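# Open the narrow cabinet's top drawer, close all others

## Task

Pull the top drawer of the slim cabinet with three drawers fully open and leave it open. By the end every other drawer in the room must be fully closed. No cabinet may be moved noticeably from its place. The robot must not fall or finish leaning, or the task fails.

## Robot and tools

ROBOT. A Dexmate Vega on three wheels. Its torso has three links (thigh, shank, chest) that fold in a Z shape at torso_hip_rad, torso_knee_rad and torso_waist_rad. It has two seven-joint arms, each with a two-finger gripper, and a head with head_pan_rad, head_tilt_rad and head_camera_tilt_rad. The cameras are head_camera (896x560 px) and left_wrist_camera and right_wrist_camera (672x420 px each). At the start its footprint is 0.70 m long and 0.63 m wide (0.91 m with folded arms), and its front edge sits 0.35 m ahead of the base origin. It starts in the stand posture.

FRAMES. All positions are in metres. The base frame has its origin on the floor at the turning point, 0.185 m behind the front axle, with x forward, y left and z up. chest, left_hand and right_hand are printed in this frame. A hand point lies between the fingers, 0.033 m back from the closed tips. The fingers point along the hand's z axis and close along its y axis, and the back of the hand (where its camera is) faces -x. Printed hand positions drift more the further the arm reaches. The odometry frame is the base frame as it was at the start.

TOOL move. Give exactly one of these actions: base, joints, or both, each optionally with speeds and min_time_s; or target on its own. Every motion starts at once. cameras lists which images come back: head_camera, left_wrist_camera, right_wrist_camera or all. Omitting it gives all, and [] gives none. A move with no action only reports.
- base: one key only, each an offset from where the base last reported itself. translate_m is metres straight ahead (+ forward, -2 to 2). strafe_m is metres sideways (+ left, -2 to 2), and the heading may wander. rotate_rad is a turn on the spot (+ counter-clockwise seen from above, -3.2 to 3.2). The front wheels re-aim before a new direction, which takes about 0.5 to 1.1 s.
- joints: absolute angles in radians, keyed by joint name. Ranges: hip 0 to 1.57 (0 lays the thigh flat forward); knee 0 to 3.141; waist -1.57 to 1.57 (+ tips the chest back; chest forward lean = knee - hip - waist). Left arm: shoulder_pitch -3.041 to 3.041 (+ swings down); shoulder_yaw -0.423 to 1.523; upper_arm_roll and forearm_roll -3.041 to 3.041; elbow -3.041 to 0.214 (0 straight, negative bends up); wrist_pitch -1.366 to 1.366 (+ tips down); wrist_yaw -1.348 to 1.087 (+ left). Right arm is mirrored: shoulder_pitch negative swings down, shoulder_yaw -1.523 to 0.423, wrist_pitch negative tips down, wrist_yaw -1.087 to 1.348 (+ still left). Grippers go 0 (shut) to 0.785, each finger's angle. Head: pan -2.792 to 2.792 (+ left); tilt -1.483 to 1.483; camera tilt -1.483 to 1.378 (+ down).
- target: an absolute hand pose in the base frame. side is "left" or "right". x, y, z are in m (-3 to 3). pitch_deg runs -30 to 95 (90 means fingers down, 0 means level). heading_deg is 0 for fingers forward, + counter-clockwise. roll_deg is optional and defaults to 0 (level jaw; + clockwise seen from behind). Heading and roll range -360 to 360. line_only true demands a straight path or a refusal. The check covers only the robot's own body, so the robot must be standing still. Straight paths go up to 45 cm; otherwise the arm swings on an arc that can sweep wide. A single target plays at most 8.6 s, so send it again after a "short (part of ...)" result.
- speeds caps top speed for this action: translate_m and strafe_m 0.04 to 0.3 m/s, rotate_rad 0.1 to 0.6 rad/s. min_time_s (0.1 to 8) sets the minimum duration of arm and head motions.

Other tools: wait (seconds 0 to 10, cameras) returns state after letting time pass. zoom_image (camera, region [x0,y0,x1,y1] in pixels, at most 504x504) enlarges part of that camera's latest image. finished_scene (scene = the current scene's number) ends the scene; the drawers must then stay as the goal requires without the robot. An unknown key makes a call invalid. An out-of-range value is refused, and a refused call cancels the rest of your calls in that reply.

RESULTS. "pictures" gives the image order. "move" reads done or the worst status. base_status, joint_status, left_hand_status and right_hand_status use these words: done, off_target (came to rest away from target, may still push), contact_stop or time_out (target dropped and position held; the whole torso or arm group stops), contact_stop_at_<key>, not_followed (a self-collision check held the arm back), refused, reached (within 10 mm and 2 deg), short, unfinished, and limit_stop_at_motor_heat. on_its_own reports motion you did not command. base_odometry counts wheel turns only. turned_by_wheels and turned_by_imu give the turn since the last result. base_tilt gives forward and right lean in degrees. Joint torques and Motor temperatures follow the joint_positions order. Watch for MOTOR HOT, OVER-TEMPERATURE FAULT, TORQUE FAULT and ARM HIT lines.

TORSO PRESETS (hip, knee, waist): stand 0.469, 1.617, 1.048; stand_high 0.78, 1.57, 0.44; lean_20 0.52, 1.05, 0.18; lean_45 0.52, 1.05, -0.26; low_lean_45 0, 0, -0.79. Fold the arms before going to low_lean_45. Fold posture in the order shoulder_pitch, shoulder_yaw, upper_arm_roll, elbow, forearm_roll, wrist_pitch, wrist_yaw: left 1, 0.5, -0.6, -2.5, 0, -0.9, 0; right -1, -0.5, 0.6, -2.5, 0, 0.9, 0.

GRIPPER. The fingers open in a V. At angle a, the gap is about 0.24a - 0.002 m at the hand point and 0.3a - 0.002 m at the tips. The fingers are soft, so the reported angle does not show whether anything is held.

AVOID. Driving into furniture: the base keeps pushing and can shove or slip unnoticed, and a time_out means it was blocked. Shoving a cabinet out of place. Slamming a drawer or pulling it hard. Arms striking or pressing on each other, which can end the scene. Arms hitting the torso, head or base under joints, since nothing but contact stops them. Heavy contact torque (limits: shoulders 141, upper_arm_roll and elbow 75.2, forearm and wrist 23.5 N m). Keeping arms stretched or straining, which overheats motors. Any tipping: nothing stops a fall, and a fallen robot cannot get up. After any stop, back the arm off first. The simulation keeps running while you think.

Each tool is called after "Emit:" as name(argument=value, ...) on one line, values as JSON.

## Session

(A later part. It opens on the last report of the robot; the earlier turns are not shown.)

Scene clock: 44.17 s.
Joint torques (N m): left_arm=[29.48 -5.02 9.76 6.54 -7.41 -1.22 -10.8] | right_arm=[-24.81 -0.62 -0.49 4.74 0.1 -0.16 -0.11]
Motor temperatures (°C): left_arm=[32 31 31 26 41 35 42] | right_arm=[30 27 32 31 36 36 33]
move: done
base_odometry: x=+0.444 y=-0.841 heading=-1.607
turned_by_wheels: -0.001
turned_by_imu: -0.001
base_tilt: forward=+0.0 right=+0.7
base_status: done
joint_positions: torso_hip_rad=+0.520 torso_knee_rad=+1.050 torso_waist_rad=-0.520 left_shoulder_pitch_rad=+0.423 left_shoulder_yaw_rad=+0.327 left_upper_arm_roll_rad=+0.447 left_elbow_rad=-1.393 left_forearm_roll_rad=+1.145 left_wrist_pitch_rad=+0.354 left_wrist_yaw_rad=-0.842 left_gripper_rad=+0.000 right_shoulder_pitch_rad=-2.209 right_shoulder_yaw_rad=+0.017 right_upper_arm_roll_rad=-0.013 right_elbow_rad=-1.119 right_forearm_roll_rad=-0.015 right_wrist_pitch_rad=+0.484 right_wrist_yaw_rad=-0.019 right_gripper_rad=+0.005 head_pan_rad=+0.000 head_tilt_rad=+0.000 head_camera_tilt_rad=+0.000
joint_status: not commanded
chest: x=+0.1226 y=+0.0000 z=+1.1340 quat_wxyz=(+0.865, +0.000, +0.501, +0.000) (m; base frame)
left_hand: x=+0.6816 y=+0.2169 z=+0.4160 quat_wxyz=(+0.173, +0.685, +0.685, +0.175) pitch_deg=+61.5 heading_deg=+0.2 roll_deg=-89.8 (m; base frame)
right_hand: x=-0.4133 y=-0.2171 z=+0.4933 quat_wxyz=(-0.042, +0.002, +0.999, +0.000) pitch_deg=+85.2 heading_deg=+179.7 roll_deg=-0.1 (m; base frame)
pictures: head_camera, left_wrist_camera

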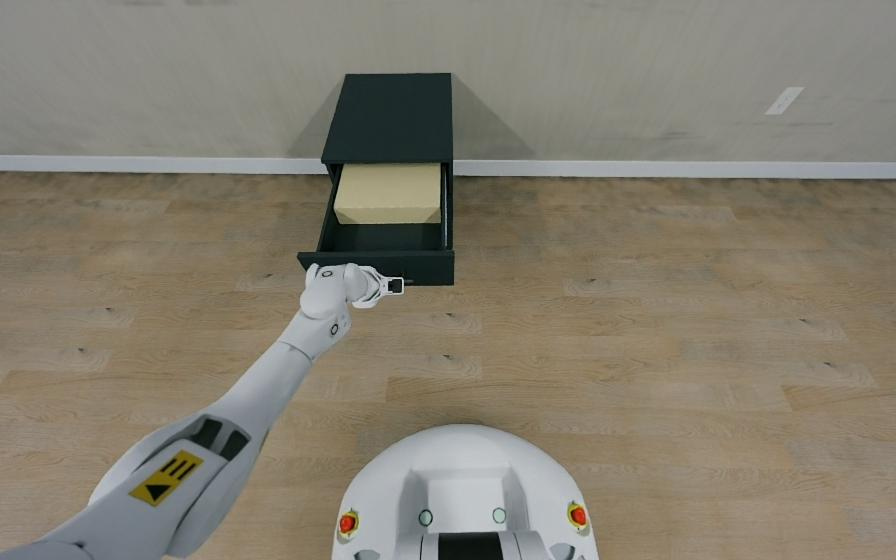

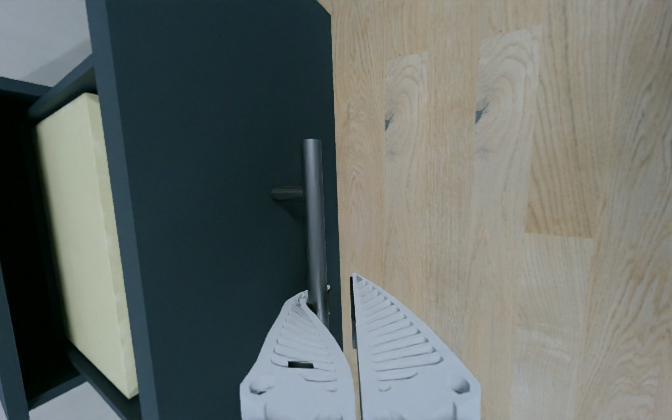

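Firmly at the stop. Release as before.

Emit:
move(base={"translate_m":0.02}, joints={"left_gripper_rad":0.16}, speeds={"translate_m":0.04}, cameras=[])

Emit:
move(target={"side":"left","x":0.68,"y":0.216,"z":0.53,"pitch_deg":62,"heading_deg":0,"roll_deg":90,"line_only":true}, cameras=["head_camera","left_wrist_camera"])

Emit:
move(target={"side":"left","x":0.645,"y":0.216,"z":0.59,"pitch_deg":62,"heading_deg":0,"roll_deg":90,"line_only":true}, cameras=["head_camera","left_wrist_camera"])

Emit:
move(base={"translate_m":-0.15}, cameras=["head_camera","left_wrist_camera"])

Scene clock: 45.87 s.
Joint torques (N m): left_arm=[-3.62 -3.86 1.11 -2.5 -1.68 -1.16 -1.05] | right_arm=[-24.94 -1.35 0.64 4.83 0.09 0.12 0.13]
Motor temperatures (°C): left_arm=[32 31 31 26 41 35 42] | right_arm=[30 27 32 31 36 36 33]
move: done
base_odometry: x=+0.444 y=-0.861 heading=-1.607
turned_by_wheels: -0.001
turned_by_imu: +0.000
base_tilt: forward=+0.0 right=+0.7
base_status: done
joint_positions: torso_hip_rad=+0.520 torso_knee_rad=+1.050 torso_waist_rad=-0.520 left_shoulder_pitch_rad=+0.424 left_shoulder_yaw_rad=+0.327 left_upper_arm_roll_rad=+0.447 left_elbow_rad=-1.392 left_forearm_roll_rad=+1.144 left_wrist_pitch_rad=+0.354 left_wrist_yaw_rad=-0.846 left_gripper_rad=+0.160 right_shoulder_pitch_rad=-2.209 right_shoulder_yaw_rad=+0.017 right_upper_arm_roll_rad=-0.013 right_elbow_rad=-1.119 right_forearm_roll_rad=-0.015 right_wrist_pitch_rad=+0.484 right_wrist_yaw_rad=-0.019 right_gripper_rad=+0.005 head_pan_rad=+0.000 head_tilt_rad=+0.000 head_camera_tilt_rad=+0.000
joint_status: all done
chest: x=+0.1226 y=+0.0000 z=+1.1339 quat_wxyz=(+0.865, +0.000, +0.501, +0.000) (m; base frame)
left_hand: x=+0.6788 y=+0.2165 z=+0.4140 quat_wxyz=(+0.172, +0.686, +0.686, +0.172) pitch_deg=+61.9 heading_deg=+0.1 roll_deg=-89.9 (m; base frame)
right_hand: x=-0.4134 y=-0.2171 z=+0.4934 quat_wxyz=(-0.042, +0.002, +0.999, +0.000) pitch_deg=+85.2 heading_deg=+179.7 roll_deg=-0.1 (m; base frame)
pictures: none
No camera images: "cameras" was empty.

Scene clock: 48.70 s.
Joint torques (N m): left_arm=[-16.64 4.29 -11.21 -8.56 1.65 -0.6 1.08] | right_arm=[-24.07 -1.99 0.4 4.04 0.12 -0.2 0.28]
Motor temperatures (°C): left_arm=[32 31 31 26 41 35 42] | right_arm=[30 27 32 31 36 36 33]
move: done
base_odometry: x=+0.444 y=-0.861 heading=-1.607
turned_by_wheels: +0.000
turned_by_imu: +0.000
base_tilt: forward=+0.0 right=+0.8
base_status: not commanded
joint_positions: torso_hip_rad=+0.520 torso_knee_rad=+1.050 torso_waist_rad=-0.520 left_shoulder_pitch_rad=+0.450 left_shoulder_yaw_rad=+0.423 left_upper_arm_roll_rad=+0.406 left_elbow_rad=-1.786 left_forearm_roll_rad=+1.202 left_wrist_pitch_rad=+0.455 left_wrist_yaw_rad=-1.195 left_gripper_rad=+0.160 right_shoulder_pitch_rad=-2.209 right_shoulder_yaw_rad=+0.017 right_upper_arm_roll_rad=-0.013 right_elbow_rad=-1.119 right_forearm_roll_rad=-0.015 right_wrist_pitch_rad=+0.484 right_wrist_yaw_rad=-0.019 right_gripper_rad=+0.005 head_pan_rad=+0.000 head_tilt_rad=+0.000 head_camera_tilt_rad=+0.000
joint_status: not commanded
chest: x=+0.1228 y=+0.0000 z=+1.1338 quat_wxyz=(+0.865, +0.000, +0.501, +0.000) (m; base frame)
left_hand: x=+0.6797 y=+0.2158 z=+0.5280 quat_wxyz=(+0.171, +0.686, +0.686, +0.171) pitch_deg=+62.1 heading_deg=+0.0 roll_deg=+90.0 (m; base frame)
left_hand_status: reached (straight line, planned for 1.6 s): 2 mm and 0.1 deg off.
right_hand: x=-0.4135 y=-0.2171 z=+0.4935 quat_wxyz=(-0.042, +0.002, +0.999, +0.000) pitch_deg=+85.2 heading_deg=+179.7 roll_deg=-0.1 (m; base frame)
pictures: head_camera, left_wrist_camera

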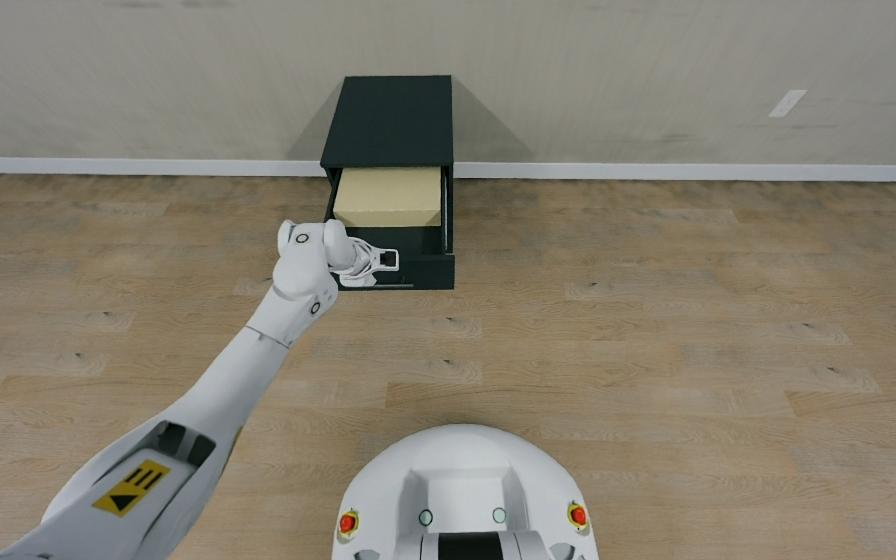

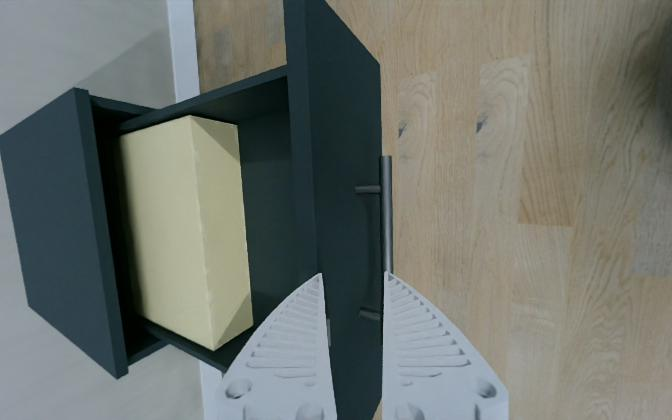

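Scene clock: 51.20 s.
Joint torques (N m): left_arm=[-20.12 4.89 -5.33 -7 0.99 0 0.56] | right_arm=[-23.08 -1.23 0.18 4.53 0.06 -0.38 -0.13]
Motor temperatures (°C): left_arm=[32 31 31 26 40 35 42] | right_arm=[30 27 32 31 36 36 33]
move: done
base_odometry: x=+0.444 y=-0.861 heading=-1.607
turned_by_wheels: +0.000
turned_by_imu: +0.000
base_tilt: forward=+0.0 right=+0.8
base_status: not commanded
joint_positions: torso_hip_rad=+0.520 torso_knee_rad=+1.050 torso_waist_rad=-0.520 left_shoulder_pitch_rad=+0.467 left_shoulder_yaw_rad=+0.611 left_upper_arm_roll_rad=+0.473 left_elbow_rad=-2.075 left_forearm_roll_rad=+1.155 left_wrist_pitch_rad=+0.649 left_wrist_yaw_rad=-1.346 left_gripper_rad=+0.160 right_shoulder_pitch_rad=-2.209 right_shoulder_yaw_rad=+0.017 right_upper_arm_roll_rad=-0.013 right_elbow_rad=-1.119 right_forearm_roll_rad=-0.015 right_wrist_pitch_rad=+0.484 right_wrist_yaw_rad=-0.019 right_gripper_rad=+0.005 head_pan_rad=+0.000 head_tilt_rad=+0.000 head_camera_tilt_rad=+0.000
joint_status: not commanded
chest: x=+0.1228 y=+0.0000 z=+1.1338 quat_wxyz=(+0.865, +0.000, +0.501, +0.000) (m; base frame)
left_hand: x=+0.6457 y=+0.2162 z=+0.5893 quat_wxyz=(+0.171, +0.686, +0.686, +0.171) pitch_deg=+62.0 heading_deg=+0.0 roll_deg=-90.0 (m; base frame)
left_hand_status: reached (straight line, planned for 1.3 s): 1 mm and 0.0 deg off.
right_hand: x=-0.4135 y=-0.2171 z=+0.4935 quat_wxyz=(-0.042, +0.002, +0.999, +0.000) pitch_deg=+85.2 heading_deg=+179.7 roll_deg=-0.1 (m; base frame)
pictures: head_camera, left_wrist_camera

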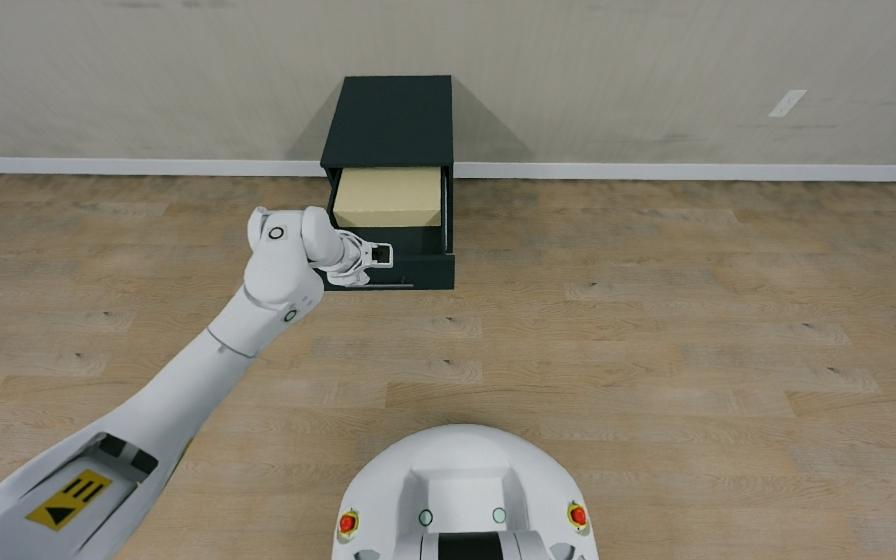

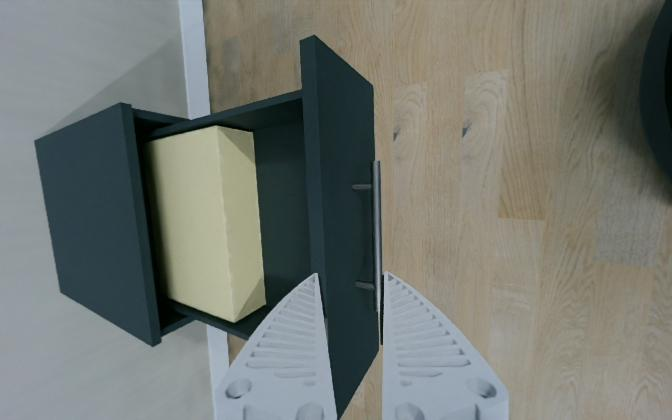

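Scene clock: 53.30 s.
Joint torques (N m): left_arm=[-20.75 6.28 -4.98 -7.29 0.95 0.83 0.3] | right_arm=[-25.19 -1.26 0.31 4.48 0.08 0.29 0.12]
Motor temperatures (°C): left_arm=[32 31 31 26 40 35 42] | right_arm=[30 27 32 31 36 36 33]
move: done
base_odometry: x=+0.449 y=-0.711 heading=-1.608
turned_by_wheels: -0.001
turned_by_imu: -0.001
base_tilt: forward=+0.0 right=+0.8
base_status: done
joint_positions: torso_hip_rad=+0.520 torso_knee_rad=+1.050 torso_waist_rad=-0.520 left_shoulder_pitch_rad=+0.467 left_shoulder_yaw_rad=+0.614 left_upper_arm_roll_rad=+0.475 left_elbow_rad=-2.079 left_forearm_roll_rad=+1.154 left_wrist_pitch_rad=+0.652 left_wrist_yaw_rad=-1.348 left_gripper_rad=+0.160 right_shoulder_pitch_rad=-2.209 right_shoulder_yaw_rad=+0.017 right_upper_arm_roll_rad=-0.013 right_elbow_rad=-1.119 right_forearm_roll_rad=-0.015 right_wrist_pitch_rad=+0.484 right_wrist_yaw_rad=-0.019 right_gripper_rad=+0.005 head_pan_rad=+0.000 head_tilt_rad=+0.000 head_camera_tilt_rad=+0.000
joint_status: not commanded
chest: x=+0.1228 y=+0.0000 z=+1.1338 quat_wxyz=(+0.865, +0.000, +0.501, +0.000) (m; base frame)
left_hand: x=+0.6450 y=+0.2160 z=+0.5899 quat_wxyz=(+0.171, +0.686, +0.686, +0.171) pitch_deg=+62.0 heading_deg=+0.0 roll_deg=+90.0 (m; base frame)
right_hand: x=-0.4135 y=-0.2171 z=+0.4935 quat_wxyz=(-0.042, +0.002, +0.999, +0.000) pitch_deg=+85.2 heading_deg=+179.7 roll_deg=-0.1 (m; base frame)
pictures: head_camera, left_wrist_camera

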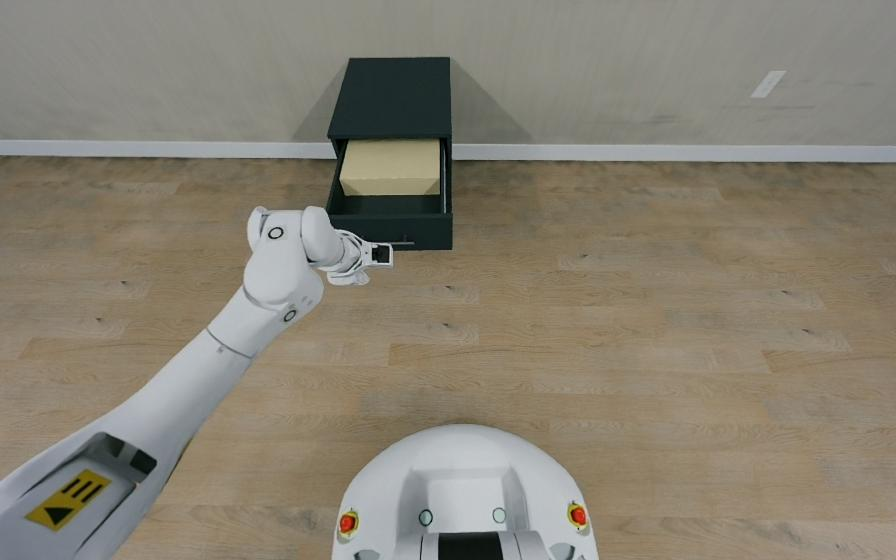

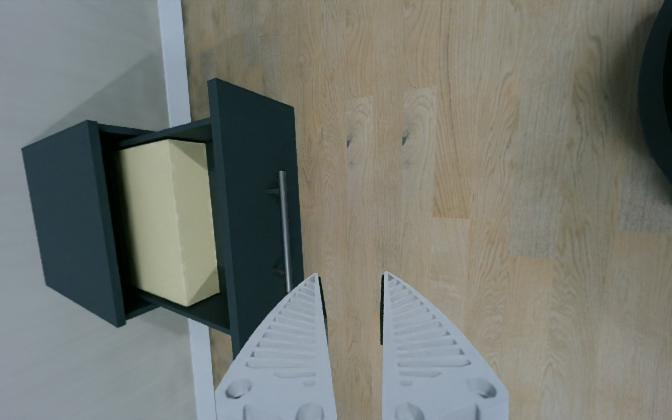

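Emit:
finished_scene(scene=3)

The scene is finished: the task was done.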